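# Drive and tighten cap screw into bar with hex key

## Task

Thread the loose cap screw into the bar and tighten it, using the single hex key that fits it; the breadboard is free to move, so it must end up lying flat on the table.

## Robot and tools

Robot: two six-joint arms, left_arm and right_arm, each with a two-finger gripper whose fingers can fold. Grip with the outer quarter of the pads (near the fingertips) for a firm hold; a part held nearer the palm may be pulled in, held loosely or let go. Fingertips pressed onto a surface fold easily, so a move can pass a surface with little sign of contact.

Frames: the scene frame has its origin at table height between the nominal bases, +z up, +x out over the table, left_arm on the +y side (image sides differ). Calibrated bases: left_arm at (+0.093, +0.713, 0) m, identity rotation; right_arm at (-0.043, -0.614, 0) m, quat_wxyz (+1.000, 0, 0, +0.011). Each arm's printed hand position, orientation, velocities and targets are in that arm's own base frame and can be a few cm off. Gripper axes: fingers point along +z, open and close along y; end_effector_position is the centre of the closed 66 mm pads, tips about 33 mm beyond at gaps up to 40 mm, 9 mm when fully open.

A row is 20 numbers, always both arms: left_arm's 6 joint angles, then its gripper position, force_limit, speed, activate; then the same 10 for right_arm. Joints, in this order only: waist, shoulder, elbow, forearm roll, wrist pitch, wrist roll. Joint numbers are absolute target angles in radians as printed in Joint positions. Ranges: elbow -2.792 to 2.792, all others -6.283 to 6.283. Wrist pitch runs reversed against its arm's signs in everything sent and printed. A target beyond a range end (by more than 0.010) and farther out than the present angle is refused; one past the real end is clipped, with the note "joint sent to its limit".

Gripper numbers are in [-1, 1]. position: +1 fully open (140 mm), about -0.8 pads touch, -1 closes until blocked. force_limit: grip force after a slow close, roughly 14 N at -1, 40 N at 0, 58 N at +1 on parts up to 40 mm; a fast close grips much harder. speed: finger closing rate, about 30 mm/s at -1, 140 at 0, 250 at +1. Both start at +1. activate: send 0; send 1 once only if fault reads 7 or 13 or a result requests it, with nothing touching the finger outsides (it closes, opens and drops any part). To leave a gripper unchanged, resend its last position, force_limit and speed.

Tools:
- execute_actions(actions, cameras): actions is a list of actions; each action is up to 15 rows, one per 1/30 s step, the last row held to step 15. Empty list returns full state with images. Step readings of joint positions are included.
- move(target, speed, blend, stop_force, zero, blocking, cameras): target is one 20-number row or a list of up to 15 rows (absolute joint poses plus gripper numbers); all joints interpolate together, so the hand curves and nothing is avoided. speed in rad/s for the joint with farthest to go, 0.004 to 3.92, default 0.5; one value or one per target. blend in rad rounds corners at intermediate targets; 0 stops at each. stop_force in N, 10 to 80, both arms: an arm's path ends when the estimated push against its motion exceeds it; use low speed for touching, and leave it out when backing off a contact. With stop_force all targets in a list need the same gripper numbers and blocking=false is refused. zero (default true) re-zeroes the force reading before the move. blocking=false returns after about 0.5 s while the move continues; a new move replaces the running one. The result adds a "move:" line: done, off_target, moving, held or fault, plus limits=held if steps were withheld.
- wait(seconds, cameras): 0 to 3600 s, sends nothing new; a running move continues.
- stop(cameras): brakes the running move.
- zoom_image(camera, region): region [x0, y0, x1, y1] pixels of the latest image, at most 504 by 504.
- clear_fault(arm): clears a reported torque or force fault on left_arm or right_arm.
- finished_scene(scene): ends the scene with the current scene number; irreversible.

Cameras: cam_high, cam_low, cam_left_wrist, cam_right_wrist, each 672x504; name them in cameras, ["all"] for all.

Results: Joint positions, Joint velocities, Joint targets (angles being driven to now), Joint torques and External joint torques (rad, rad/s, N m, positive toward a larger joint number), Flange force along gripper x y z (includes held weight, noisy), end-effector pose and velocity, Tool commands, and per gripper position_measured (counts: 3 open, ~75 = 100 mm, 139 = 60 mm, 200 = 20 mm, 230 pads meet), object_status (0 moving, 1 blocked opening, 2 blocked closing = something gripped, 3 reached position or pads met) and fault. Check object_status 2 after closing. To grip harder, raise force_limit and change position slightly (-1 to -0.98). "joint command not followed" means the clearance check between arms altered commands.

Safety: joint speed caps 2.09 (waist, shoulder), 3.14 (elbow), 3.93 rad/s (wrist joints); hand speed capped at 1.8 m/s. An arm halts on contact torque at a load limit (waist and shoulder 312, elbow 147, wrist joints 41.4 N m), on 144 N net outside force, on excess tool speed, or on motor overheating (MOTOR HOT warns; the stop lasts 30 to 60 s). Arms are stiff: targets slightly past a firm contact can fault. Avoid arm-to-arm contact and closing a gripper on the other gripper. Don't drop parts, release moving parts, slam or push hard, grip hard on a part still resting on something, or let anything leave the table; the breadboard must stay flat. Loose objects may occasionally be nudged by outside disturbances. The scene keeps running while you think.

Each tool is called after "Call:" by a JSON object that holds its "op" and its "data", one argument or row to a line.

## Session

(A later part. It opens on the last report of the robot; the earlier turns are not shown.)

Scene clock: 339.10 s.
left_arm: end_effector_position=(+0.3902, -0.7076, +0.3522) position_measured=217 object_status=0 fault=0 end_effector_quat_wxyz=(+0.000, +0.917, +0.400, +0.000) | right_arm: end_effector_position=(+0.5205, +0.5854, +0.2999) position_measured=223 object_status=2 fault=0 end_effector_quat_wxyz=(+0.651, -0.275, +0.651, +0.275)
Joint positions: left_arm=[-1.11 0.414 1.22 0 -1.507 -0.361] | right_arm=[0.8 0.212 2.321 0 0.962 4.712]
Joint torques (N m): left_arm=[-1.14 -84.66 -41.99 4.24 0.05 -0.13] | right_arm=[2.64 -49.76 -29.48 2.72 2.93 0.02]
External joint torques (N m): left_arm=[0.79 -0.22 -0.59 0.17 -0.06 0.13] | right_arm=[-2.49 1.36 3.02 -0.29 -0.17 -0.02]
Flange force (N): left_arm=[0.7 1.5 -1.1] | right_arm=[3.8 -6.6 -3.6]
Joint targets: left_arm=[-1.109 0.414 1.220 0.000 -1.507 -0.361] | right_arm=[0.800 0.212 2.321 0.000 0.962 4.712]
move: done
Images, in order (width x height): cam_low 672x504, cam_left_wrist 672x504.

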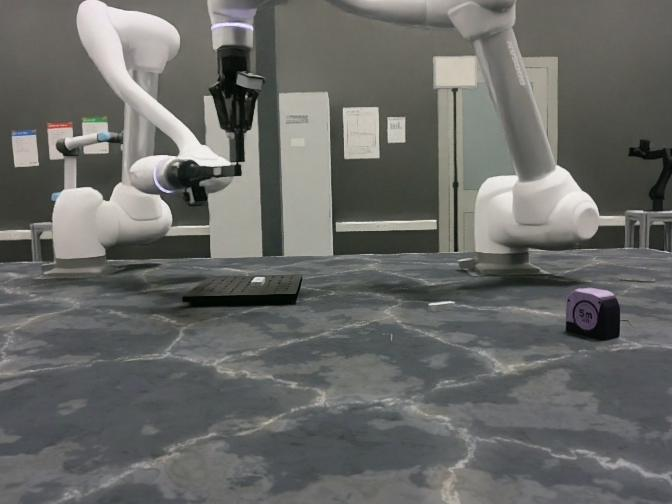

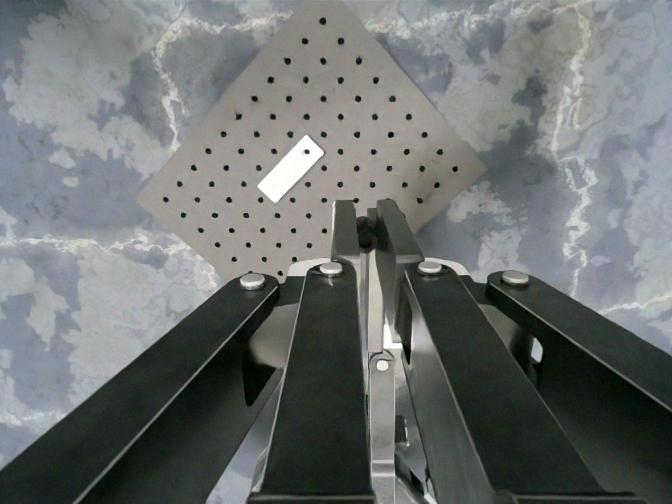

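Call:
{"op": "move", "data": {
  "target": [-1.1095,0.414,1.2202,0,-1.5074,-0.3607,-1,-0.3,-1,0,0.8,0.2121,2.321,0,0.9623,4.712,-0.3,-0.3,-1,0],
  "speed": 0.2
}}

Call:
{"op": "move", "data": {
  "target": [-1.1095,0.4218,1.0299,0,-1.6899,-0.3607,-1,-0.3,-1,0,0.8,0.2121,2.321,0,0.9623,4.712,-0.3,-0.3,-1,0],
  "speed": 0.3
}}

Call:
{"op": "move", "data": {
  "target": [-1.1095,0.4218,1.0299,0,-1.6899,-3,-1,-0.3,-1,0,-0.1,-0.0276,2.1464,0,-1.0028,3,1,-0.3,0,0],
  "speed": 1
}}

Call:
{"op": "move", "data": {
  "target": [-1.1351,0.4695,1.6243,0,-1.0478,-5.8475,-1,-0.3,-1,0,-0.1,-0.0276,2.1464,0,-1.0028,3,1,-0.3,0,0],
  "cameras": ["all"],
  "speed": 1
}}

Call:
{"op": "zoom_image", "data": {
  "camera": "cam_left_wrist",
  "region": [290, 180, 430, 320]
}}

Call:
{"op": "zoom_image", "data": {
  "camera": "cam_low",
  "region": [170, 180, 310, 310]
}}

Scene clock: 366.20 s.
left_arm: end_effector_position=(+0.3902, -0.7075, +0.3522) position_measured=217 object_status=2 fault=0 end_effector_quat_wxyz=(+0.000, +0.917, +0.400, +0.000) | right_arm: end_effector_position=(+0.5205, +0.5854, +0.2999) position_measured=167 object_status=0 fault=0 end_effector_quat_wxyz=(+0.651, -0.275, +0.651, +0.275)
Joint positions: left_arm=[-1.11 0.414 1.22 0 -1.507 -0.361] | right_arm=[0.8 0.212 2.321 0 0.962 4.712]
Joint torques (N m): left_arm=[-0.66 -85.27 -42.73 4.32 0.3 -0.13] | right_arm=[2.47 -48.71 -29.19 2.45 2.6 -0.1]
External joint torques (N m): left_arm=[0.49 0.36 0.14 0.08 -0.31 0.13] | right_arm=[-2.23 0.12 2.68 -0.02 0.16 0.1]
Flange force (N): left_arm=[0.6 0.8 -0.3] | right_arm=[2.2 -5.5 -4.7]
Joint targets: left_arm=[-1.109 0.414 1.220 0.000 -1.507 -0.361] | right_arm=[0.800 0.212 2.321 0.000 0.962 4.712]
move: done

Scene clock: 367.27 s.
left_arm: end_effector_position=(+0.3909, -0.7090, +0.4520) position_measured=217 object_status=2 fault=0 end_effector_quat_wxyz=(+0.000, +0.917, +0.400, +0.000) | right_arm: end_effector_position=(+0.5205, +0.5854, +0.2999) position_measured=167 object_status=3 fault=0 end_effector_quat_wxyz=(+0.651, -0.275, +0.651, +0.275)
Joint positions: left_arm=[-1.11 0.422 1.03 0 -1.69 -0.361] | right_arm=[0.8 0.212 2.321 0 0.962 4.712]
Joint torques (N m): left_arm=[-0.99 -85.77 -42.09 4.26 0.49 -0.13] | right_arm=[3.03 -48.68 -28.8 2.5 2.62 -0.05]
External joint torques (N m): left_arm=[0.79 0.46 -0.2 0.12 -0.5 0.13] | right_arm=[-2.68 0.18 2.41 -0.09 0.13 0.05]
Flange force (N): left_arm=[0.5 2.1 -1.5] | right_arm=[2.0 -6.6 -4.1]
Joint targets: left_arm=[-1.109 0.422 1.030 0.000 -1.690 -0.361] | right_arm=[0.800 0.212 2.321 0.000 0.962 4.712]
move: done

Scene clock: 370.53 s.
left_arm: end_effector_position=(+0.3909, -0.7090, +0.4521) position_measured=217 object_status=2 fault=0 end_effector_quat_wxyz=(+0.000, -0.159, +0.987, +0.000) | right_arm: end_effector_position=(+0.4678, -0.0122, +0.1486) position_measured=3 object_status=3 fault=0 end_effector_quat_wxyz=(-0.006, +0.722, -0.692, +0.008)
Joint positions: left_arm=[-1.11 0.422 1.03 0 -1.69 -3] | right_arm=[-0.1 -0.028 2.146 0 -1.003 3]
Joint torques (N m): left_arm=[-1.01 -85.49 -42.44 4.16 0.33 -0.29] | right_arm=[2.32 -32.79 -38.74 3.64 0.01 -0.28]
External joint torques (N m): left_arm=[0.78 -0.07 0.01 0.14 -0.33 0.29] | right_arm=[-2.36 0.16 3.21 -0.04 0.06 0.28]
Flange force (N): left_arm=[-1.3 0.1 -0.6] | right_arm=[4.1 5.5 3.8]
Joint targets: left_arm=[-1.109 0.422 1.030 0.000 -1.690 -3.000] | right_arm=[-0.100 -0.028 2.146 0.000 -1.003 3.000]
move: done

Scene clock: 374.00 s.
left_arm: end_effector_position=(+0.3541, -0.6788, +0.0937) position_measured=217 object_status=2 fault=0 end_effector_quat_wxyz=(+0.000, +1.000, +0.000, +0.000) | right_arm: end_effector_position=(+0.4678, -0.0123, +0.1486) position_measured=3 object_status=3 fault=0 end_effector_quat_wxyz=(-0.006, +0.722, -0.692, +0.008)
Joint positions: left_arm=[-1.135 0.469 1.624 0 -1.048 -5.847] | right_arm=[-0.1 -0.028 2.146 0 -1.003 3]
Joint torques (N m): left_arm=[-1.01 -84.91 -37.17 3.74 0.36 -0.35] | right_arm=[2.47 -33.08 -38.55 3.68 -0.16 -0.16]
External joint torques (N m): left_arm=[0.73 0.17 0.11 0.09 -0.33 0.35] | right_arm=[-2.42 0.15 2.94 -0.06 0.22 0.15]
Flange force (N): left_arm=[1.4 -0.4 -0.3] | right_arm=[4.6 5.2 3.9]
Joint targets: left_arm=[-1.135 0.470 1.624 0.000 -1.048 -5.847] | right_arm=[-0.100 -0.028 2.146 0.000 -1.003 3.000]
move: done

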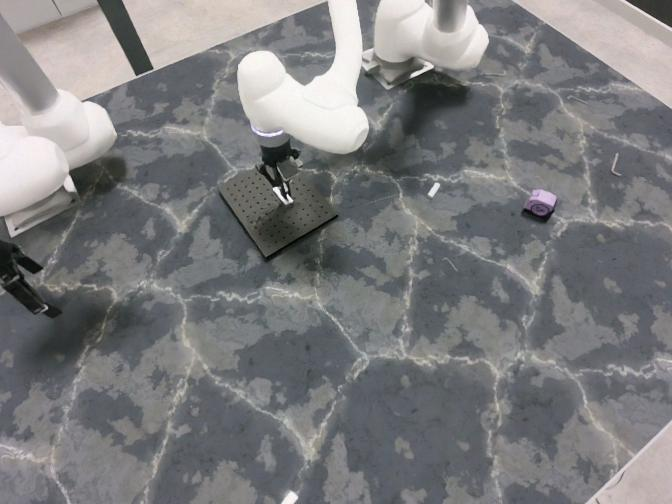

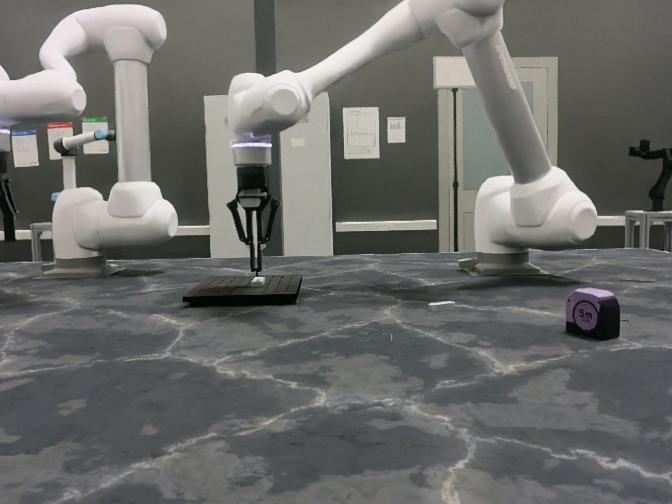

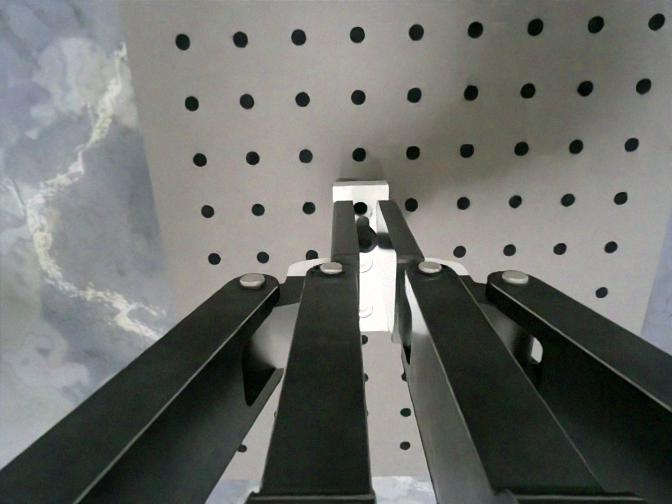

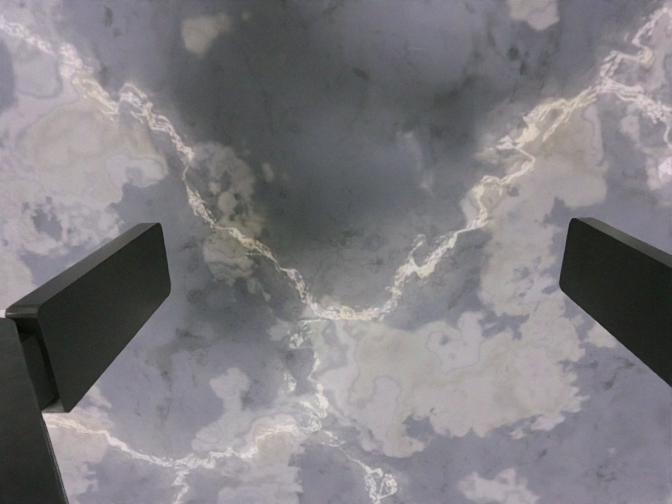

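Scaled by 3.600 from the camera's image (finer frame: 960x720).

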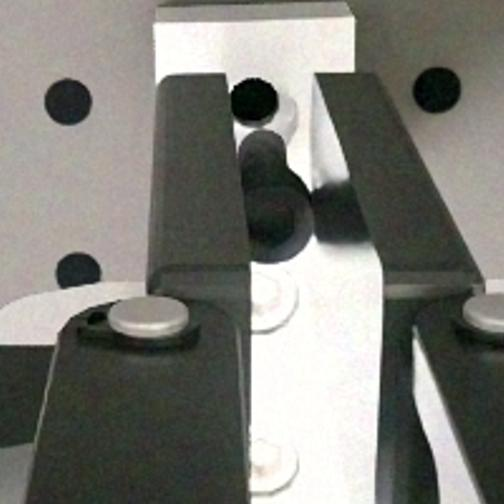

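Scaled by 3.600 from the camera's image (finer frame: 960x720).

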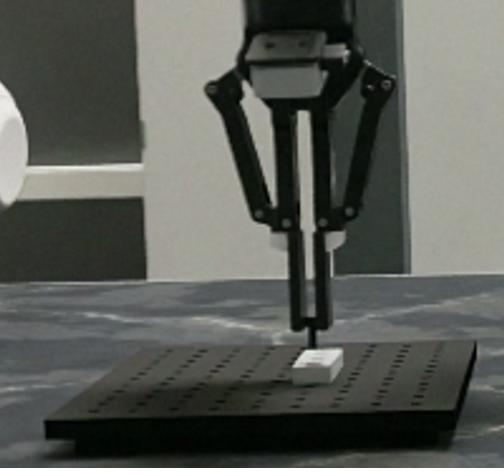

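Call:
{"op": "move", "data": {
  "target": [-1.1316,0.4766,1.6256,0,-1.0394,-5.844,-1,-0.3,-1,0,-0.1,-0.0276,2.1464,0,-1.0028,3,1,-0.3,0,0],
  "cameras": ["cam_left_wrist"],
  "speed": 0.1
}}

Call:
{"op": "zoom_image", "data": {
  "camera": "cam_left_wrist",
  "region": [290, 180, 430, 320]
}}

Call:
{"op": "move", "data": {
  "target": [-1.1316,0.4864,1.6347,0,-1.0205,-5.844,-1,-0.3,-1,0,-0.1,-0.0276,2.1464,0,-1.0028,3,1,-0.3,0,0],
  "stop_force": 12,
  "speed": 0.01,
  "cameras": ["cam_left_wrist"]
}}

Call:
{"op": "zoom_image", "data": {
  "camera": "cam_left_wrist",
  "region": [290, 180, 430, 320]
}}

Scene clock: 416.17 s.
left_arm: end_effector_position=(+0.3571, -0.6790, +0.0876) position_measured=217 object_status=2 fault=0 end_effector_quat_wxyz=(+0.000, +1.000, +0.000, +0.000) | right_arm: end_effector_position=(+0.4678, -0.0123, +0.1486) position_measured=3 object_status=3 fault=0 end_effector_quat_wxyz=(-0.006, +0.722, -0.692, +0.008)
Joint positions: left_arm=[-1.132 0.477 1.626 0 -1.039 -5.844] | right_arm=[-0.1 -0.028 2.146 0 -1.003 3]
Joint torques (N m): left_arm=[-0.81 -85.82 -37 3.75 0.32 -0.11] | right_arm=[2.27 -33.12 -38.41 3.65 0.02 -0.07]
External joint torques (N m): left_arm=[0.69 0.56 0.14 0.07 -0.29 0.11] | right_arm=[-2.25 0.33 2.82 -0.04 0.04 0.07]
Flange force (N): left_arm=[1.3 0.2 0.1] | right_arm=[4.4 4.7 3.5]
Joint targets: left_arm=[-1.132 0.477 1.626 0.000 -1.039 -5.844] | right_arm=[-0.100 -0.028 2.146 0.000 -1.003 3.000]
move: done

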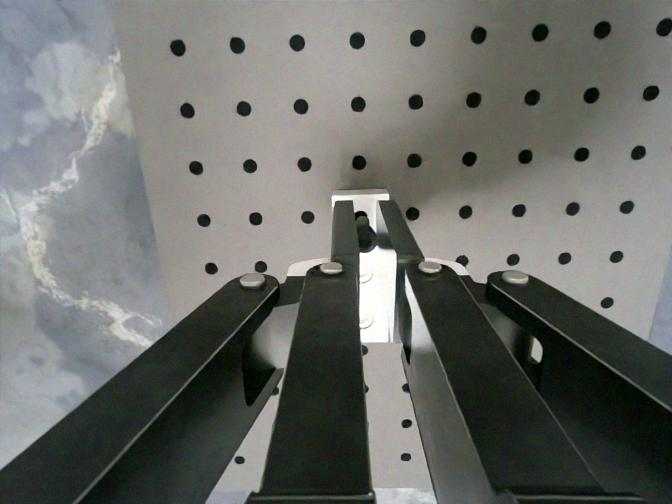

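Scaled by 3.600 from the camera's image (finer frame: 960x720).

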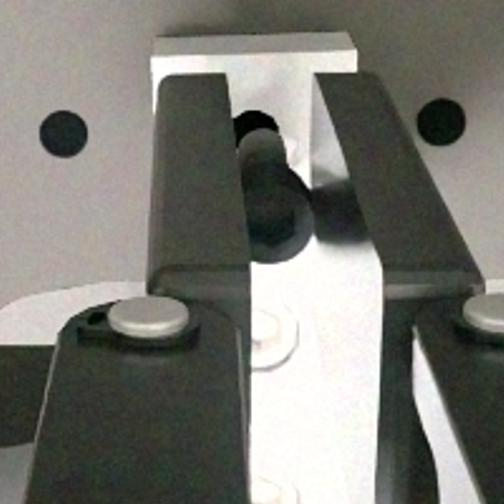

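Scene clock: 418.73 s.
left_arm: end_effector_position=(+0.3571, -0.6789, +0.0758) position_measured=217 object_status=2 fault=0 end_effector_quat_wxyz=(+0.000, +1.000, +0.000, +0.000) | right_arm: end_effector_position=(+0.4678, -0.0123, +0.1486) position_measured=3 object_status=3 fault=0 end_effector_quat_wxyz=(-0.006, +0.722, -0.692, +0.008)
Joint positions: left_arm=[-1.132 0.486 1.635 0 -1.021 -5.844] | right_arm=[-0.1 -0.028 2.146 0 -1.003 3]
Joint torques (N m): left_arm=[-0.7 -76.19 -32.28 3.88 1.26 -0.15] | right_arm=[2.11 -33.33 -38.78 3.67 -0.08 -0.07]
External joint torques (N m): left_arm=[0.34 -9.39 -4.15 -0.12 -1.23 0.15] | right_arm=[-2.1 0.5 3.18 -0.06 0.15 0.07]
Flange force (N): left_arm=[-0.7 -2.7 -13.0] | right_arm=[4.1 4.9 4.3]
Joint targets: left_arm=[-1.132 0.486 1.635 0.000 -1.021 -5.844] | right_arm=[-0.100 -0.028 2.146 0.000 -1.003 3.000]
move: contact (left_arm)

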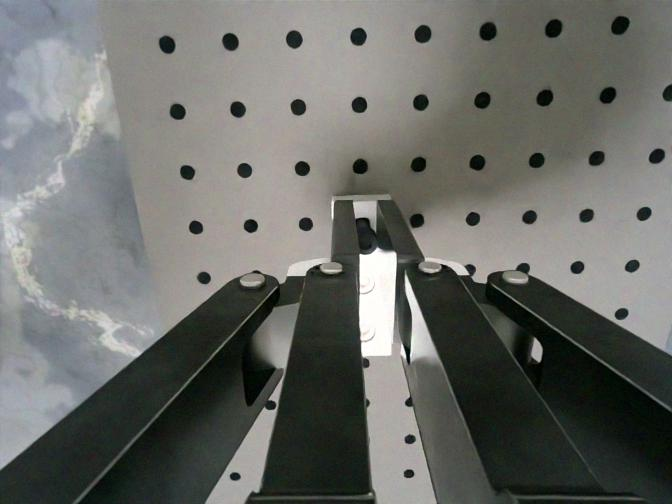

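Scaled by 3.600 from the camera's image (finer frame: 960x720).

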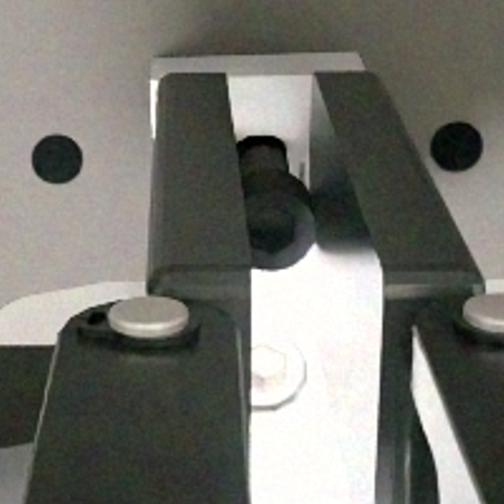

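Call:
{"op": "move", "data": {
  "target": [-1.1316,0.4876,1.6358,0,-1.0181,6.1,-1,-0.3,-1,0,-0.1,-0.0276,2.1464,0,-1.0028,3,1,-0.3,0,0],
  "speed": 2,
  "cameras": ["cam_left_wrist","cam_low"]
}}

Call:
{"op": "zoom_image", "data": {
  "camera": "cam_left_wrist",
  "region": [290, 180, 430, 320]
}}

Call:
{"op": "zoom_image", "data": {
  "camera": "cam_low",
  "region": [230, 250, 290, 300]
}}

Scene clock: 440.67 s.
left_arm: end_effector_position=(+0.3571, -0.6789, +0.0743) position_measured=217 object_status=2 fault=0 end_effector_quat_wxyz=(+0.000, +0.952, +0.306, +0.000) | right_arm: end_effector_position=(+0.4678, -0.0123, +0.1486) position_measured=3 object_status=3 fault=0 end_effector_quat_wxyz=(-0.006, +0.722, -0.692, +0.008)
Joint positions: left_arm=[-1.132 0.488 1.636 0 -1.018 6.1] | right_arm=[-0.1 -0.028 2.146 0 -1.003 3]
Joint torques (N m): left_arm=[-0.34 -85.75 -36.69 3.98 0.54 -0.32] | right_arm=[2.82 -33.04 -38.73 3.68 0 -0.11]
External joint torques (N m): left_arm=[0.04 0.17 0.37 -0.22 -0.54 0.32] | right_arm=[-2.84 0.59 3.26 -0.08 0.06 0.11]
Flange force (N): left_arm=[0.5 0.0 -0.4] | right_arm=[5.6 5.1 4.3]
Joint targets: left_arm=[-1.132 0.488 1.636 0.000 -1.018 6.100] | right_arm=[-0.100 -0.028 2.146 0.000 -1.003 3.000]
move: done
Images, in order (width x height): cam_low 672x504, cam_left_wrist 672x504.

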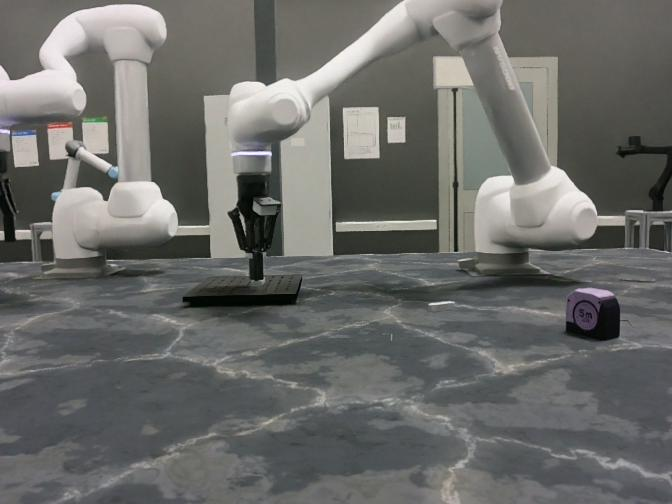

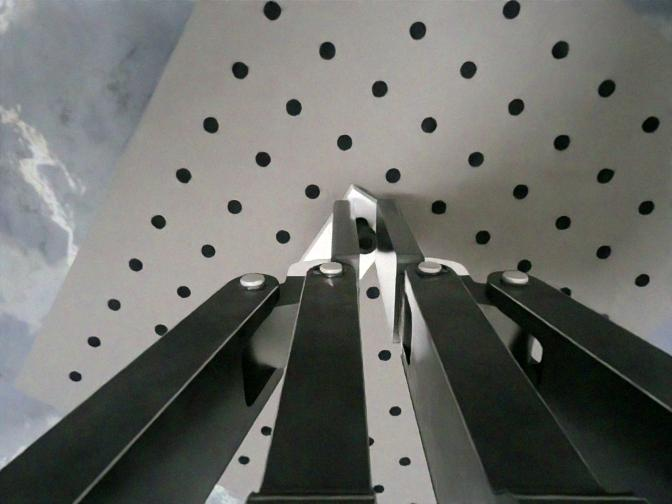

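Scaled by 3.600 from the camera's image (finer frame: 960x720).

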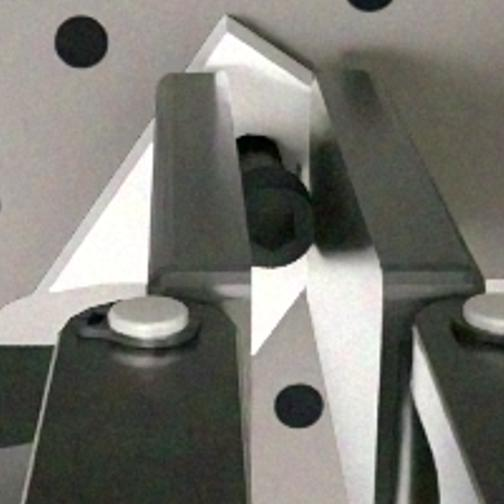

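Scaled by 8.400 from the camera's image (finer frame: 960x720).

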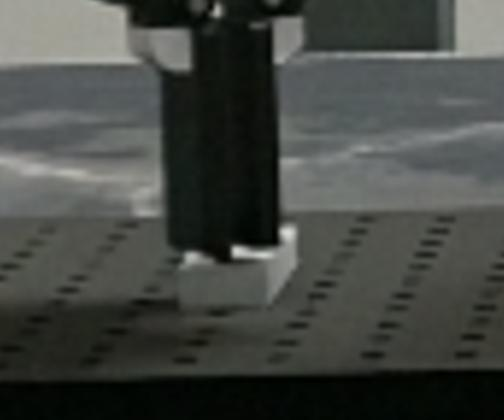

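Call:
{"op": "move", "data": {
  "target": [-1.1316,0.4876,1.6358,0,-1.0181,6.1,-0.56,-0.3,-1,0,-0.1,-0.0276,2.1464,0,-1.0028,3,1,-0.3,0,0],
  "speed": 0.5
}}

Call:
{"op": "move", "data": {
  "target": [-1.1316,0.4864,1.6347,0,-1.0205,-5.844,-0.56,-0.3,-1,0,-0.1,-0.0276,2.1464,0,-1.0028,3,1,-0.3,0,0],
  "speed": 3.5,
  "cameras": ["cam_left_wrist"]
}}

Call:
{"op": "zoom_image", "data": {
  "camera": "cam_left_wrist",
  "region": [290, 180, 430, 320]
}}

Scene clock: 449.43 s.
left_arm: end_effector_position=(+0.3571, -0.6789, +0.0743) position_measured=200 object_status=0 fault=0 end_effector_quat_wxyz=(+0.000, +0.952, +0.306, +0.000) | right_arm: end_effector_position=(+0.4678, -0.0123, +0.1486) position_measured=3 object_status=3 fault=0 end_effector_quat_wxyz=(-0.006, +0.722, -0.692, +0.008)
Joint positions: left_arm=[-1.132 0.488 1.636 0 -1.018 6.1] | right_arm=[-0.1 -0.028 2.146 0 -1.003 3]
Joint torques (N m): left_arm=[-1.13 -85.84 -36.45 3.72 0.34 -0.12] | right_arm=[2.66 -32.53 -38.49 3.61 -0.07 -0.02]
External joint torques (N m): left_arm=[0.88 0.13 0.09 0.05 -0.33 0.12] | right_arm=[-2.57 -0.48 3.02 -0.02 0.13 0.02]
Flange force (N): left_arm=[1.3 0.5 -0.4] | right_arm=[5.1 6.4 3.1]
Joint targets: left_arm=[-1.132 0.488 1.636 0.000 -1.018 6.100] | right_arm=[-0.100 -0.028 2.146 0.000 -1.003 3.000]
move: done

Scene clock: 453.97 s.
left_arm: end_effector_position=(+0.3571, -0.6789, +0.0757) position_measured=200 object_status=3 fault=0 end_effector_quat_wxyz=(+0.000, +1.000, +0.000, +0.000) | right_arm: end_effector_position=(+0.4678, -0.0123, +0.1486) position_measured=3 object_status=3 fault=0 end_effector_quat_wxyz=(-0.006, +0.722, -0.692, +0.008)
Joint positions: left_arm=[-1.132 0.486 1.635 0 -1.02 -5.844] | right_arm=[-0.1 -0.028 2.146 0 -1.003 3]
Joint torques (N m): left_arm=[-1.26 -85.67 -36.52 3.68 0.38 -0.26] | right_arm=[3.31 -33.5 -38.71 3.69 -0.08 -0.08]
External joint torques (N m): left_arm=[1.2 -0.09 0.02 0.1 -0.35 0.26] | right_arm=[-3.31 0.46 3.01 -0.07 0.14 0.08]
Flange force (N): left_arm=[1.8 -0.7 -0.6] | right_arm=[6.7 5.1 4.1]
Joint targets: left_arm=[-1.132 0.486 1.635 0.000 -1.020 -5.844] | right_arm=[-0.100 -0.028 2.146 0.000 -1.003 3.000]
move: done

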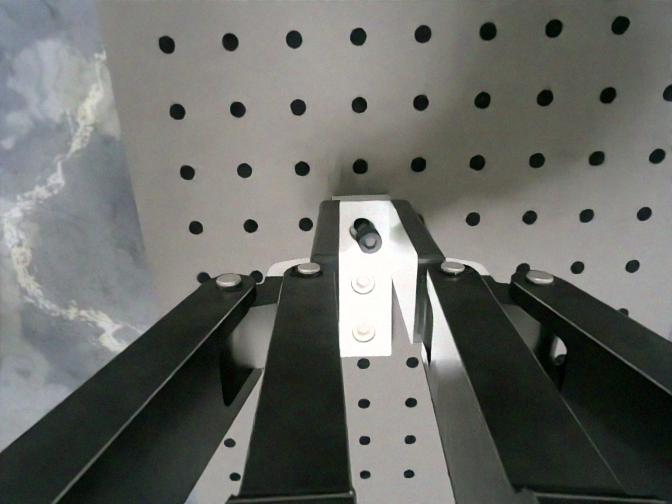

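Scaled by 3.600 from the camera's image (finer frame: 960x720).

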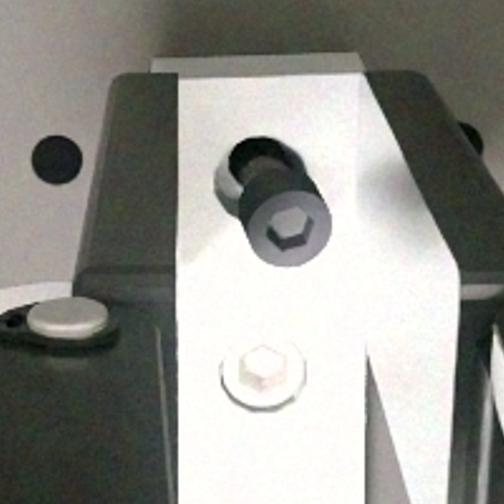

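Call:
{"op": "move", "data": {
  "target": [-1.1338,0.4858,1.6356,0,-1.0202,-5.106,-0.43,-0.3,-0.5,0,-0.1,-0.0276,2.1464,0,-1.0028,3,1,-0.3,0,0],
  "speed": 0.8,
  "cameras": ["cam_left_wrist"]
}}

Call:
{"op": "zoom_image", "data": {
  "camera": "cam_left_wrist",
  "region": [290, 180, 430, 320]
}}

Call:
{"op": "move", "data": {
  "target": [-1.1338,0.4858,1.6356,0,-1.0202,-5.106,-1,-0.3,-1,0,-0.1,-0.0276,2.1464,0,-1.0028,3,1,-0.3,0,0],
  "cameras": ["cam_left_wrist"]
}}

Call:
{"op": "zoom_image", "data": {
  "camera": "cam_left_wrist",
  "region": [290, 180, 430, 320]
}}

Scene clock: 485.80 s.
left_arm: end_effector_position=(+0.3554, -0.6793, +0.0758) position_measured=183 object_status=3 fault=0 end_effector_quat_wxyz=(+0.000, +0.932, -0.362, +0.000) | right_arm: end_effector_position=(+0.4678, -0.0123, +0.1486) position_measured=3 object_status=3 fault=0 end_effector_quat_wxyz=(-0.006, +0.722, -0.692, +0.008)
Joint positions: left_arm=[-1.134 0.486 1.636 0 -1.02 -5.106] | right_arm=[-0.1 -0.028 2.146 0 -1.003 3]
Joint torques (N m): left_arm=[-1.11 -85.75 -36.54 3.66 0.38 0.02] | right_arm=[2.75 -33.3 -38.62 3.64 -0.09 -0.15]
External joint torques (N m): left_arm=[0.86 -0.01 0.04 0.09 -0.32 -0.02] | right_arm=[-2.84 0.48 2.94 -0.03 0.15 0.15]
Flange force (N): left_arm=[0.6 -0.9 -0.5] | right_arm=[5.5 4.8 4.1]
Joint targets: left_arm=[-1.134 0.486 1.636 0.000 -1.020 -5.106] | right_arm=[-0.100 -0.028 2.146 0.000 -1.003 3.000]
move: done

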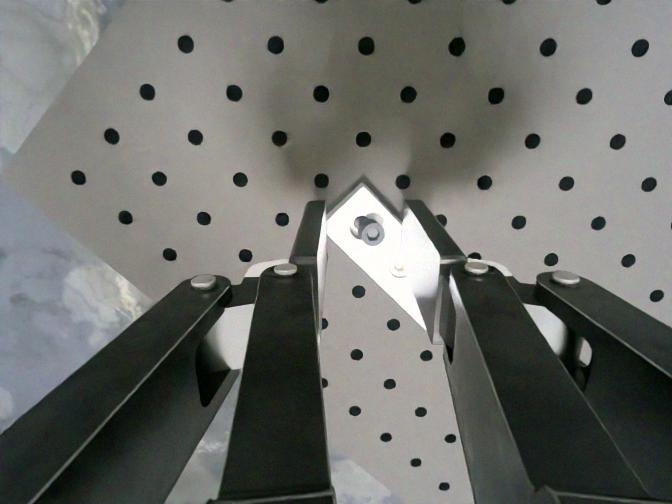

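Scaled by 3.600 from the camera's image (finer frame: 960x720).

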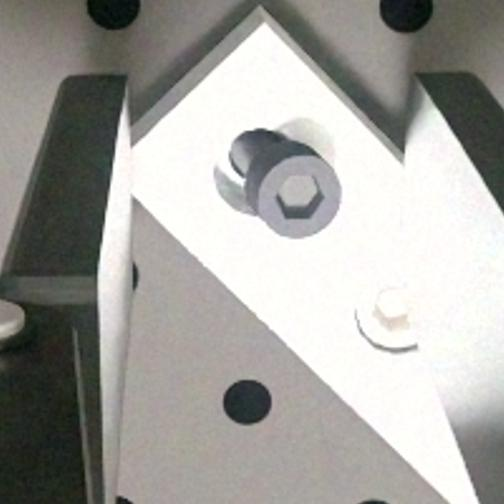

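Scene clock: 486.80 s.
left_arm: end_effector_position=(+0.3554, -0.6793, +0.0758) position_measured=217 object_status=0 fault=0 end_effector_quat_wxyz=(+0.000, +0.932, -0.362, +0.000) | right_arm: end_effector_position=(+0.4678, -0.0123, +0.1486) position_measured=3 object_status=3 fault=0 end_effector_quat_wxyz=(-0.006, +0.722, -0.692, +0.008)
Joint positions: left_arm=[-1.134 0.486 1.636 0 -1.02 -5.106] | right_arm=[-0.1 -0.028 2.146 0 -1.003 3]
Joint torques (N m): left_arm=[-1.29 -85.93 -36.72 3.59 0.44 -0.16] | right_arm=[2.54 -33.11 -38.64 3.63 0 -0.03]
External joint torques (N m): left_arm=[1.09 0.31 0.29 0.15 -0.39 0.16] | right_arm=[-2.68 0.32 3.19 -0.05 0.06 0.03]
Flange force (N): left_arm=[0.7 -1.5 -0.1] | right_arm=[5.4 5.4 4.0]
Joint targets: left_arm=[-1.134 0.486 1.636 0.000 -1.020 -5.106] | right_arm=[-0.100 -0.028 2.146 0.000 -1.003 3.000]
move: done

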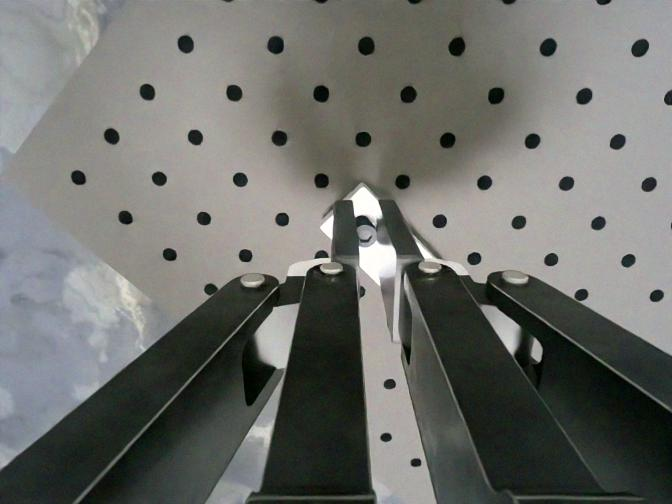

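Scaled by 3.600 from the camera's image (finer frame: 960x720).

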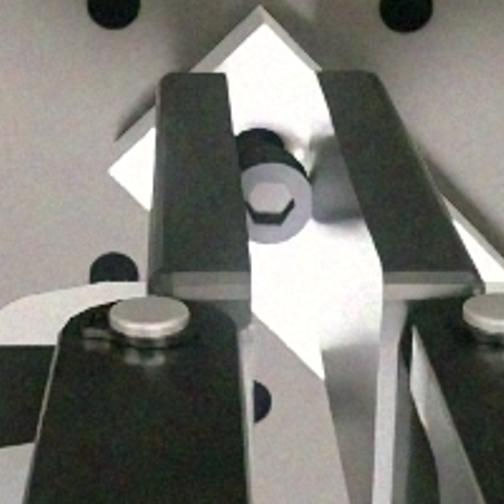

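Call:
{"op": "move", "data": {
  "target": [-1.1338,0.4890,1.6386,0,-1.0140,-5.106,-1,-0.3,-1,0,-0.1,-0.0276,2.1464,0,-1.0028,3,1,-0.3,0,0],
  "stop_force": 12,
  "speed": 0.005,
  "cameras": []
}}

Scene clock: 496.43 s.
left_arm: end_effector_position=(+0.3554, -0.6794, +0.0754) position_measured=217 object_status=2 fault=0 end_effector_quat_wxyz=(+0.000, +0.932, -0.362, +0.000) | right_arm: end_effector_position=(+0.4678, -0.0123, +0.1486) position_measured=3 object_status=3 fault=0 end_effector_quat_wxyz=(-0.006, +0.722, -0.692, +0.008)
Joint positions: left_arm=[-1.134 0.486 1.636 0 -1.019 -5.106] | right_arm=[-0.1 -0.028 2.146 0 -1.003 3]
Joint torques (N m): left_arm=[-2.78 -77.18 -31.4 3.03 0.61 -0.15] | right_arm=[2.7 -33.12 -39.08 3.6 -0.09 -0.12]
External joint torques (N m): left_arm=[2.65 -8.42 -5.05 0.72 -0.55 0.15] | right_arm=[-2.58 0.07 3.5 0.02 0.15 0.12]
Flange force (N): left_arm=[1.5 -3.4 -11.7] | right_arm=[4.9 6.2 4.2]
Joint targets: left_arm=[-1.134 0.486 1.636 0.000 -1.019 -5.106] | right_arm=[-0.100 -0.028 2.146 0.000 -1.003 3.000]
move: contact (left_arm)

Call:
{"op": "move", "data": {
  "target": [-1.1338,0.4873,1.6368,0,-1.0176,6.1,-1,-0.3,-1,0,-0.1,-0.0276,2.1464,0,-1.0028,3,1,-0.3,0,0],
  "speed": 2,
  "cameras": []
}}

Call:
{"op": "move", "data": {
  "target": [-1.1338,0.4873,1.6368,0,-1.0176,6.1,-0.5,-0.3,-1,0,-0.1,-0.0276,2.1464,0,-1.0028,3,1,-0.3,0,0],
  "cameras": ["cam_left_wrist"]
}}

Call:
{"op": "zoom_image", "data": {
  "camera": "cam_left_wrist",
  "region": [290, 180, 430, 320]
}}

Scene clock: 510.40 s.
left_arm: end_effector_position=(+0.3554, -0.6793, +0.0740) position_measured=217 object_status=2 fault=0 end_effector_quat_wxyz=(+0.000, +0.952, +0.305, +0.000) | right_arm: end_effector_position=(+0.4678, -0.0123, +0.1486) position_measured=3 object_status=3 fault=0 end_effector_quat_wxyz=(-0.006, +0.722, -0.692, +0.008)
Joint positions: left_arm=[-1.134 0.487 1.637 0 -1.018 6.1] | right_arm=[-0.1 -0.028 2.146 0 -1.003 3]
Joint torques (N m): left_arm=[-1.54 -86.38 -42.53 3.72 3.86 0.03] | right_arm=[2.8 -32.98 -38.5 3.64 -0.09 -0.03]
External joint torques (N m): left_arm=[1.19 0.86 6.26 0.04 -3.87 -0.03] | right_arm=[-2.8 0.17 2.92 -0.04 0.15 0.03]
Flange force (N): left_arm=[2.8 -9.1 -0.8] | right_arm=[5.7 5.3 3.7]
Joint targets: left_arm=[-1.134 0.487 1.637 0.000 -1.018 6.100] | right_arm=[-0.100 -0.028 2.146 0.000 -1.003 3.000]
move: done

Scene clock: 511.20 s.
left_arm: end_effector_position=(+0.3554, -0.6793, +0.0740) position_measured=192 object_status=0 fault=0 end_effector_quat_wxyz=(+0.000, +0.952, +0.305, +0.000) | right_arm: end_effector_position=(+0.4678, -0.0123, +0.1486) position_measured=3 object_status=3 fault=0 end_effector_quat_wxyz=(-0.006, +0.722, -0.692, +0.008)
Joint positions: left_arm=[-1.134 0.487 1.637 0 -1.018 6.1] | right_arm=[-0.1 -0.028 2.146 0 -1.003 3]
Joint torques (N m): left_arm=[-1.12 -85.83 -36.39 3.7 0.29 -0.1] | right_arm=[2.23 -33.28 -38.81 3.67 -0.05 -0.06]
External joint torques (N m): left_arm=[0.7 0.13 0.03 0.06 -0.3 0.1] | right_arm=[-2.15 0.1 2.94 -0.04 0.12 0.06]
Flange force (N): left_arm=[1.0 0.6 -0.3] | right_arm=[4.2 5.2 3.6]
Joint targets: left_arm=[-1.134 0.487 1.637 0.000 -1.018 6.100] | right_arm=[-0.100 -0.028 2.146 0.000 -1.003 3.000]
move: done

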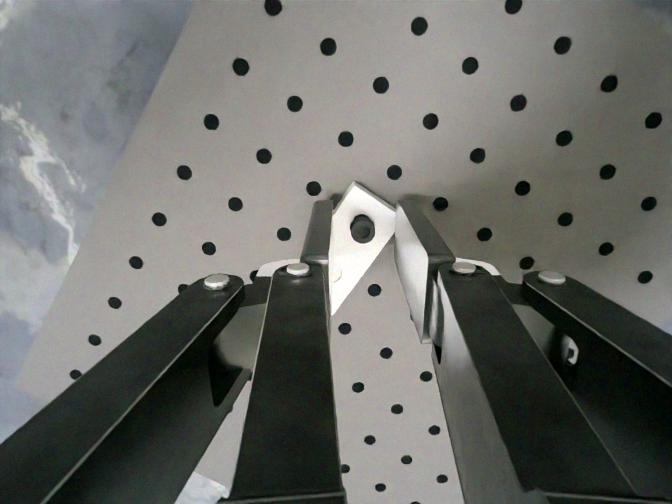

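Scaled by 3.600 from the camera's image (finer frame: 960x720).

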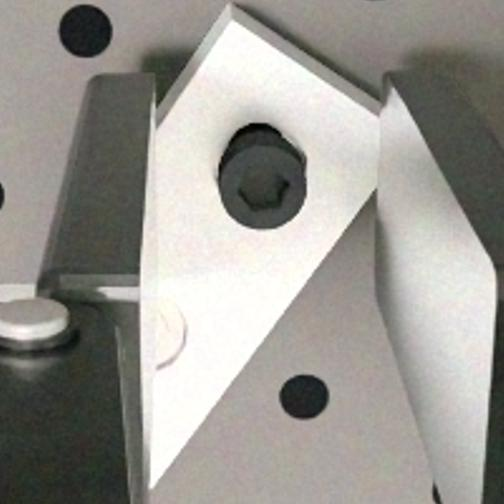

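Call:
{"op": "move", "data": {
  "target": [-1.1338,0.4851,1.6350,0,-1.0215,-5.8462,-0.5,-0.3,-1,0,-0.1,-0.0276,2.1464,0,-1.0028,3,1,-0.3,0,0],
  "speed": 3.5
}}

Call:
{"op": "move", "data": {
  "target": [
    [-1.1338,0.4851,1.6350,0,-1.0215,-5.8462,-1,-0.3,-1,0,-0.1,-0.0276,2.1464,0,-1.0028,3,1,-0.3,0,0],
    [-1.1338,0.4867,1.6364,0,-1.0185,6.1,-1,-0.3,-1,0,-0.1,-0.0276,2.1464,0,-1.0028,3,1,-0.3,0,0]
  ],
  "speed": 2.5
}}

Call:
{"op": "move", "data": {
  "target": [-1.1338,0.4867,1.6364,0,-1.0185,6.1,-0.5,-0.3,-1,0,-0.1,-0.0276,2.1464,0,-1.0028,3,1,-0.3,0,0],
  "cameras": ["cam_left_wrist"]
}}

Call:
{"op": "zoom_image", "data": {
  "camera": "cam_left_wrist",
  "region": [290, 180, 430, 320]
}}

Call:
{"op": "zoom_image", "data": {
  "camera": "cam_high",
  "region": [400, 40, 672, 240]
}}

Scene clock: 536.57 s.
left_arm: end_effector_position=(+0.3554, -0.6793, +0.0766) position_measured=192 object_status=3 fault=0 end_effector_quat_wxyz=(+0.000, +1.000, +0.000, +0.000) | right_arm: end_effector_position=(+0.4678, -0.0123, +0.1486) position_measured=3 object_status=3 fault=0 end_effector_quat_wxyz=(-0.006, +0.722, -0.692, +0.008)
Joint positions: left_arm=[-1.134 0.485 1.635 0 -1.022 -5.846] | right_arm=[-0.1 -0.028 2.146 0 -1.003 3]
Joint torques (N m): left_arm=[-1.06 -85.75 -36.49 3.67 0.37 -0.05] | right_arm=[3.16 -32.9 -38.58 3.68 0 -0.01]
External joint torques (N m): left_arm=[0.72 0.31 0.08 0.1 -0.34 0.05] | right_arm=[-3.06 -0.21 3.03 -0.08 0.06 0.01]
Flange force (N): left_arm=[1.2 0.1 -0.2] | right_arm=[6.2 6.1 3.2]
Joint targets: left_arm=[-1.134 0.485 1.635 0.000 -1.022 -5.846] | right_arm=[-0.100 -0.028 2.146 0.000 -1.003 3.000]
move: done

Scene clock: 543.13 s.
left_arm: end_effector_position=(+0.3554, -0.6793, +0.0747) position_measured=217 object_status=2 fault=0 end_effector_quat_wxyz=(+0.000, +0.952, +0.305, +0.000) | right_arm: end_effector_position=(+0.4678, -0.0123, +0.1486) position_measured=3 object_status=3 fault=0 end_effector_quat_wxyz=(-0.006, +0.722, -0.692, +0.008)
Joint positions: left_arm=[-1.134 0.487 1.636 0 -1.019 6.1] | right_arm=[-0.1 -0.028 2.146 0 -1.003 3]
Joint torques (N m): left_arm=[-1.71 -84.32 -42.01 3.61 4.39 -0.02] | right_arm=[2.9 -33.02 -38.66 3.74 -0.07 -0.09]
External joint torques (N m): left_arm=[1.18 -1.18 5.65 0.15 -4.39 0.02] | right_arm=[-2.94 0.13 3.03 -0.13 0.13 0.09]
Flange force (N): left_arm=[3.0 -10.1 -3.8] | right_arm=[5.8 5.5 3.7]
Joint targets: left_arm=[-1.134 0.487 1.636 0.000 -1.018 6.100] | right_arm=[-0.100 -0.028 2.146 0.000 -1.003 3.000]
move: done

Scene clock: 543.93 s.
left_arm: end_effector_position=(+0.3554, -0.6793, +0.0747) position_measured=192 object_status=0 fault=0 end_effector_quat_wxyz=(+0.000, +0.952, +0.305, +0.000) | right_arm: end_effector_position=(+0.4678, -0.0123, +0.1486) position_measured=3 object_status=3 fault=0 end_effector_quat_wxyz=(-0.006, +0.722, -0.692, +0.008)
Joint positions: left_arm=[-1.134 0.487 1.636 0 -1.018 6.1] | right_arm=[-0.1 -0.028 2.146 0 -1.003 3]
Joint torques (N m): left_arm=[-0.75 -85.89 -36.34 3.68 0.33 -0.14] | right_arm=[2.28 -33.16 -38.54 3.72 -0.1 -0.02]
External joint torques (N m): left_arm=[0.36 0.3 -0.01 0.08 -0.34 0.14] | right_arm=[-2.06 0.29 3.04 -0.12 0.16 0.02]
Flange force (N): left_arm=[0.5 0.8 -0.3] | right_arm=[4.1 5.0 4.0]
Joint targets: left_arm=[-1.134 0.487 1.636 0.000 -1.018 6.100] | right_arm=[-0.100 -0.028 2.146 0.000 -1.003 3.000]
move: done

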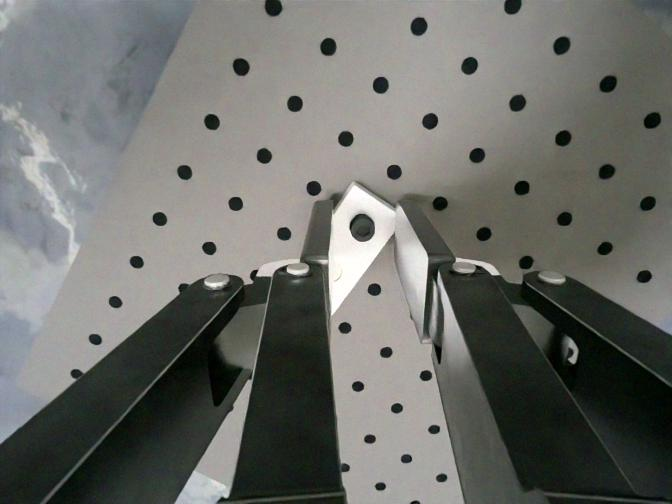

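Scaled by 3.600 from the camera's image (finer frame: 960x720).

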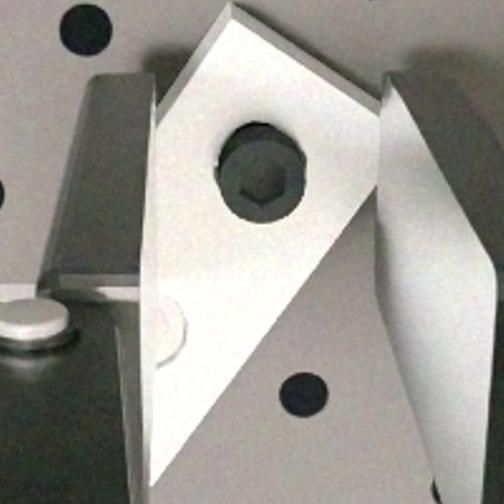

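This scene's latest camera images include none from cam_high. They are from: cam_left_wrist. cam_high's image comes with the result of a call that names it in "cameras".

Call:
{"op": "move", "data": {
  "target": [-1.1338,0.4860,1.6358,0,-1.0198,-5.8462,-0.5,-0.3,-1,0,-0.1,-0.0276,2.1464,0,-1.0028,3,1,-0.3,0,0],
  "speed": 3.5
}}

Call:
{"op": "move", "data": {
  "target": [
    [-1.1338,0.4860,1.6358,0,-1.0198,-5.8462,-1,-0.3,-1,0,-0.1,-0.0276,2.1464,0,-1.0028,3,1,-0.3,0,0],
    [-1.1338,0.4873,1.6368,0,-1.0176,6.1,-1,-0.3,-1,0,-0.1,-0.0276,2.1464,0,-1.0028,3,1,-0.3,0,0]
  ],
  "speed": 2.5
}}

Call:
{"op": "move", "data": {
  "target": [-1.1338,0.4873,1.6368,0,-1.0176,6.1,-0.5,-0.3,-1,0,-0.1,-0.0276,2.1464,0,-1.0028,3,1,-0.3,0,0]
}}

Call:
{"op": "move", "data": {
  "target": [-1.1338,0.4873,1.6368,0,-1.0176,-5.8462,-0.5,-0.3,-1,0,-0.1,-0.0276,2.1464,0,-1.0028,3,1,-0.3,0,0],
  "speed": 3.5
}}

Call:
{"op": "move", "data": {
  "target": [
    [-1.1338,0.4873,1.6368,0,-1.0176,-5.8462,-1,-0.3,-1,0,-0.1,-0.0276,2.1464,0,-1.0028,3,1,-0.3,0,0],
    [-1.1338,0.4875,1.637,0,-1.0171,6.1,-1,-0.3,-1,0,-0.1,-0.0276,2.1464,0,-1.0028,3,1,-0.3,0,0]
  ],
  "speed": 2.5
}}

Call:
{"op": "move", "data": {
  "target": [-1.1338,0.4875,1.637,0,-1.0171,6.1,-0.5,-0.3,-1,0,-0.1,-0.0276,2.1464,0,-1.0028,3,1,-0.3,0,0],
  "cameras": ["cam_left_wrist"]
}}

Call:
{"op": "zoom_image", "data": {
  "camera": "cam_left_wrist",
  "region": [290, 180, 430, 320]
}}

Scene clock: 573.33 s.
left_arm: end_effector_position=(+0.3554, -0.6793, +0.0755) position_measured=192 object_status=3 fault=0 end_effector_quat_wxyz=(+0.000, +1.000, +0.000, +0.000) | right_arm: end_effector_position=(+0.4678, -0.0123, +0.1486) position_measured=3 object_status=3 fault=0 end_effector_quat_wxyz=(-0.006, +0.722, -0.692, +0.008)
Joint positions: left_arm=[-1.134 0.486 1.636 0 -1.02 -5.846] | right_arm=[-0.1 -0.028 2.146 0 -1.003 3]
Joint torques (N m): left_arm=[-1.14 -85.72 -36.52 3.69 0.35 -0.03] | right_arm=[2.51 -33.58 -38.79 3.64 -0.06 -0.07]
External joint torques (N m): left_arm=[1.05 0 0.05 0.08 -0.33 0.03] | right_arm=[-2.43 0.62 3.21 -0.03 0.11 0.07]
Flange force (N): left_arm=[1.4 -0.5 -0.5] | right_arm=[4.8 4.9 4.4]
Joint targets: left_arm=[-1.134 0.486 1.636 0.000 -1.020 -5.846] | right_arm=[-0.100 -0.028 2.146 0.000 -1.003 3.000]
move: done

Scene clock: 579.90 s.
left_arm: end_effector_position=(+0.3554, -0.6793, +0.0740) position_measured=218 object_status=2 fault=0 end_effector_quat_wxyz=(+0.000, +0.952, +0.305, +0.000) | right_arm: end_effector_position=(+0.4678, -0.0123, +0.1486) position_measured=3 object_status=3 fault=0 end_effector_quat_wxyz=(-0.006, +0.722, -0.692, +0.008)
Joint positions: left_arm=[-1.134 0.487 1.637 0 -1.018 6.1] | right_arm=[-0.1 -0.028 2.146 0 -1.003 3]
Joint torques (N m): left_arm=[-1.13 -87.98 -44.56 3.66 4.24 -0.02] | right_arm=[2.66 -32.86 -38.56 3.73 -0.11 -0.07]
External joint torques (N m): left_arm=[0.7 2.37 8.25 0.09 -4.25 0.02] | right_arm=[-2.69 0.17 2.94 -0.12 0.18 0.07]
Flange force (N): left_arm=[2.5 -11.2 1.3] | right_arm=[5.3 5.2 3.8]
Joint targets: left_arm=[-1.134 0.487 1.637 0.000 -1.018 6.100] | right_arm=[-0.100 -0.028 2.146 0.000 -1.003 3.000]
move: done

Scene clock: 580.73 s.
left_arm: end_effector_position=(+0.3554, -0.6793, +0.0740) position_measured=192 object_status=0 fault=0 end_effector_quat_wxyz=(+0.000, +0.952, +0.305, +0.000) | right_arm: end_effector_position=(+0.4678, -0.0123, +0.1486) position_measured=3 object_status=3 fault=0 end_effector_quat_wxyz=(-0.006, +0.722, -0.692, +0.008)
Joint positions: left_arm=[-1.134 0.487 1.637 0 -1.018 6.1] | right_arm=[-0.1 -0.028 2.146 0 -1.003 3]
Joint torques (N m): left_arm=[-1.09 -85.91 -36.38 3.7 0.34 -0.14] | right_arm=[2.75 -33.13 -39 3.65 -0.04 0]
External joint torques (N m): left_arm=[0.91 0.24 0.03 0.07 -0.35 0.14] | right_arm=[-2.97 0.44 3.61 -0.06 0.09 0.01]
Flange force (N): left_arm=[1.3 0.8 -0.3] | right_arm=[6.0 6.0 4.6]
Joint targets: left_arm=[-1.134 0.487 1.637 0.000 -1.018 6.100] | right_arm=[-0.100 -0.028 2.146 0.000 -1.003 3.000]
move: done

Scene clock: 585.27 s.
left_arm: end_effector_position=(+0.3554, -0.6793, +0.0741) position_measured=192 object_status=3 fault=0 end_effector_quat_wxyz=(+0.000, +1.000, +0.000, +0.000) | right_arm: end_effector_position=(+0.4678, -0.0123, +0.1486) position_measured=3 object_status=3 fault=0 end_effector_quat_wxyz=(-0.006, +0.722, -0.692, +0.008)
Joint positions: left_arm=[-1.134 0.487 1.637 0 -1.018 -5.846] | right_arm=[-0.1 -0.028 2.146 0 -1.003 3]
Joint torques (N m): left_arm=[-0.77 -85.87 -36.44 3.67 0.36 -0.12] | right_arm=[2.52 -32.89 -38.56 3.66 -0.08 -0.04]
External joint torques (N m): left_arm=[0.19 0.22 0.04 0.09 -0.33 0.13] | right_arm=[-2.53 -0.08 2.88 -0.04 0.14 0.04]
Flange force (N): left_arm=[0.6 0.3 -0.3] | right_arm=[5.0 5.5 3.4]
Joint targets: left_arm=[-1.134 0.487 1.637 0.000 -1.018 -5.846] | right_arm=[-0.100 -0.028 2.146 0.000 -1.003 3.000]
move: done

Scene clock: 591.83 s.
left_arm: end_effector_position=(+0.3554, -0.6793, +0.0738) position_measured=231 object_status=3 fault=0 end_effector_quat_wxyz=(+0.000, +0.952, +0.305, +0.000) | right_arm: end_effector_position=(+0.4678, -0.0123, +0.1486) position_measured=3 object_status=3 fault=0 end_effector_quat_wxyz=(-0.006, +0.722, -0.692, +0.008)
Joint positions: left_arm=[-1.134 0.488 1.637 0 -1.017 6.1] | right_arm=[-0.1 -0.028 2.146 0 -1.003 3]
Joint torques (N m): left_arm=[-1.01 -85.69 -36.4 3.68 0.29 -0.08] | right_arm=[2.67 -33.33 -38.84 3.66 -0.08 -0.14]
External joint torques (N m): left_arm=[0.76 -0.01 0.06 0.08 -0.28 0.08] | right_arm=[-2.83 0.28 3.1 -0.04 0.15 0.14]
Flange force (N): left_arm=[1.1 0.3 -0.4] | right_arm=[5.5 5.3 4.0]
Joint targets: left_arm=[-1.134 0.488 1.637 0.000 -1.017 6.100] | right_arm=[-0.100 -0.028 2.146 0.000 -1.003 3.000]
move: done

Scene clock: 592.93 s.
left_arm: end_effector_position=(+0.3554, -0.6793, +0.0738) position_measured=192 object_status=0 fault=0 end_effector_quat_wxyz=(+0.000, +0.952, +0.305, +0.000) | right_arm: end_effector_position=(+0.4678, -0.0123, +0.1486) position_measured=3 object_status=3 fault=0 end_effector_quat_wxyz=(-0.006, +0.722, -0.692, +0.008)
Joint positions: left_arm=[-1.134 0.488 1.637 0 -1.017 6.1] | right_arm=[-0.1 -0.028 2.146 0 -1.003 3]
Joint torques (N m): left_arm=[-1.09 -85.9 -36.49 3.68 0.3 -0.17] | right_arm=[2.94 -32.66 -38.81 3.72 -0.04 -0.03]
External joint torques (N m): left_arm=[1.03 0.21 0.16 0.09 -0.3 0.17] | right_arm=[-3 -0.27 3.11 -0.11 0.11 0.03]
Flange force (N): left_arm=[1.5 0.5 -0.2] | right_arm=[6.0 6.4 3.4]
Joint targets: left_arm=[-1.134 0.488 1.637 0.000 -1.017 6.100] | right_arm=[-0.100 -0.028 2.146 0.000 -1.003 3.000]
move: done

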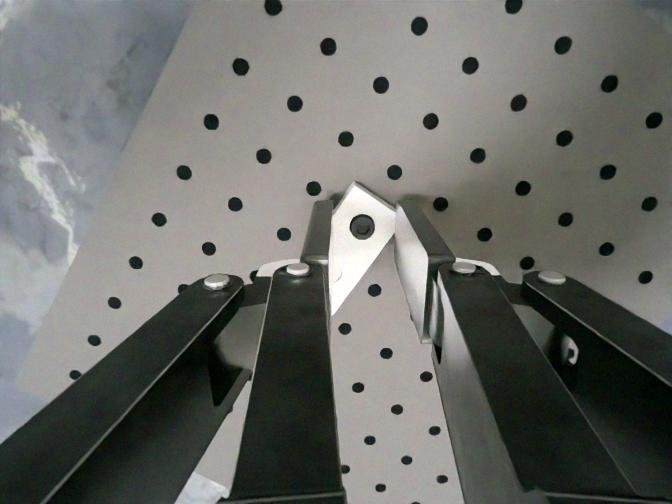

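Scaled by 3.600 from the camera's image (finer frame: 960x720).

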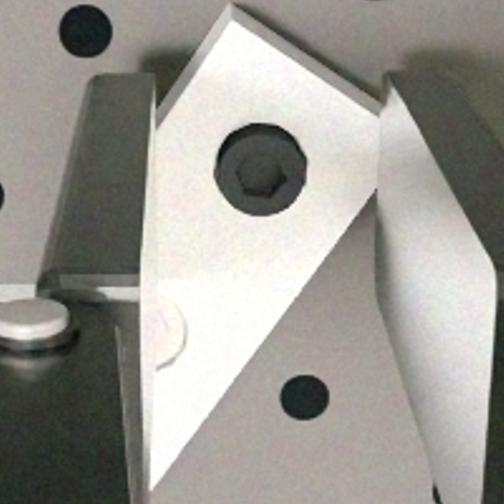

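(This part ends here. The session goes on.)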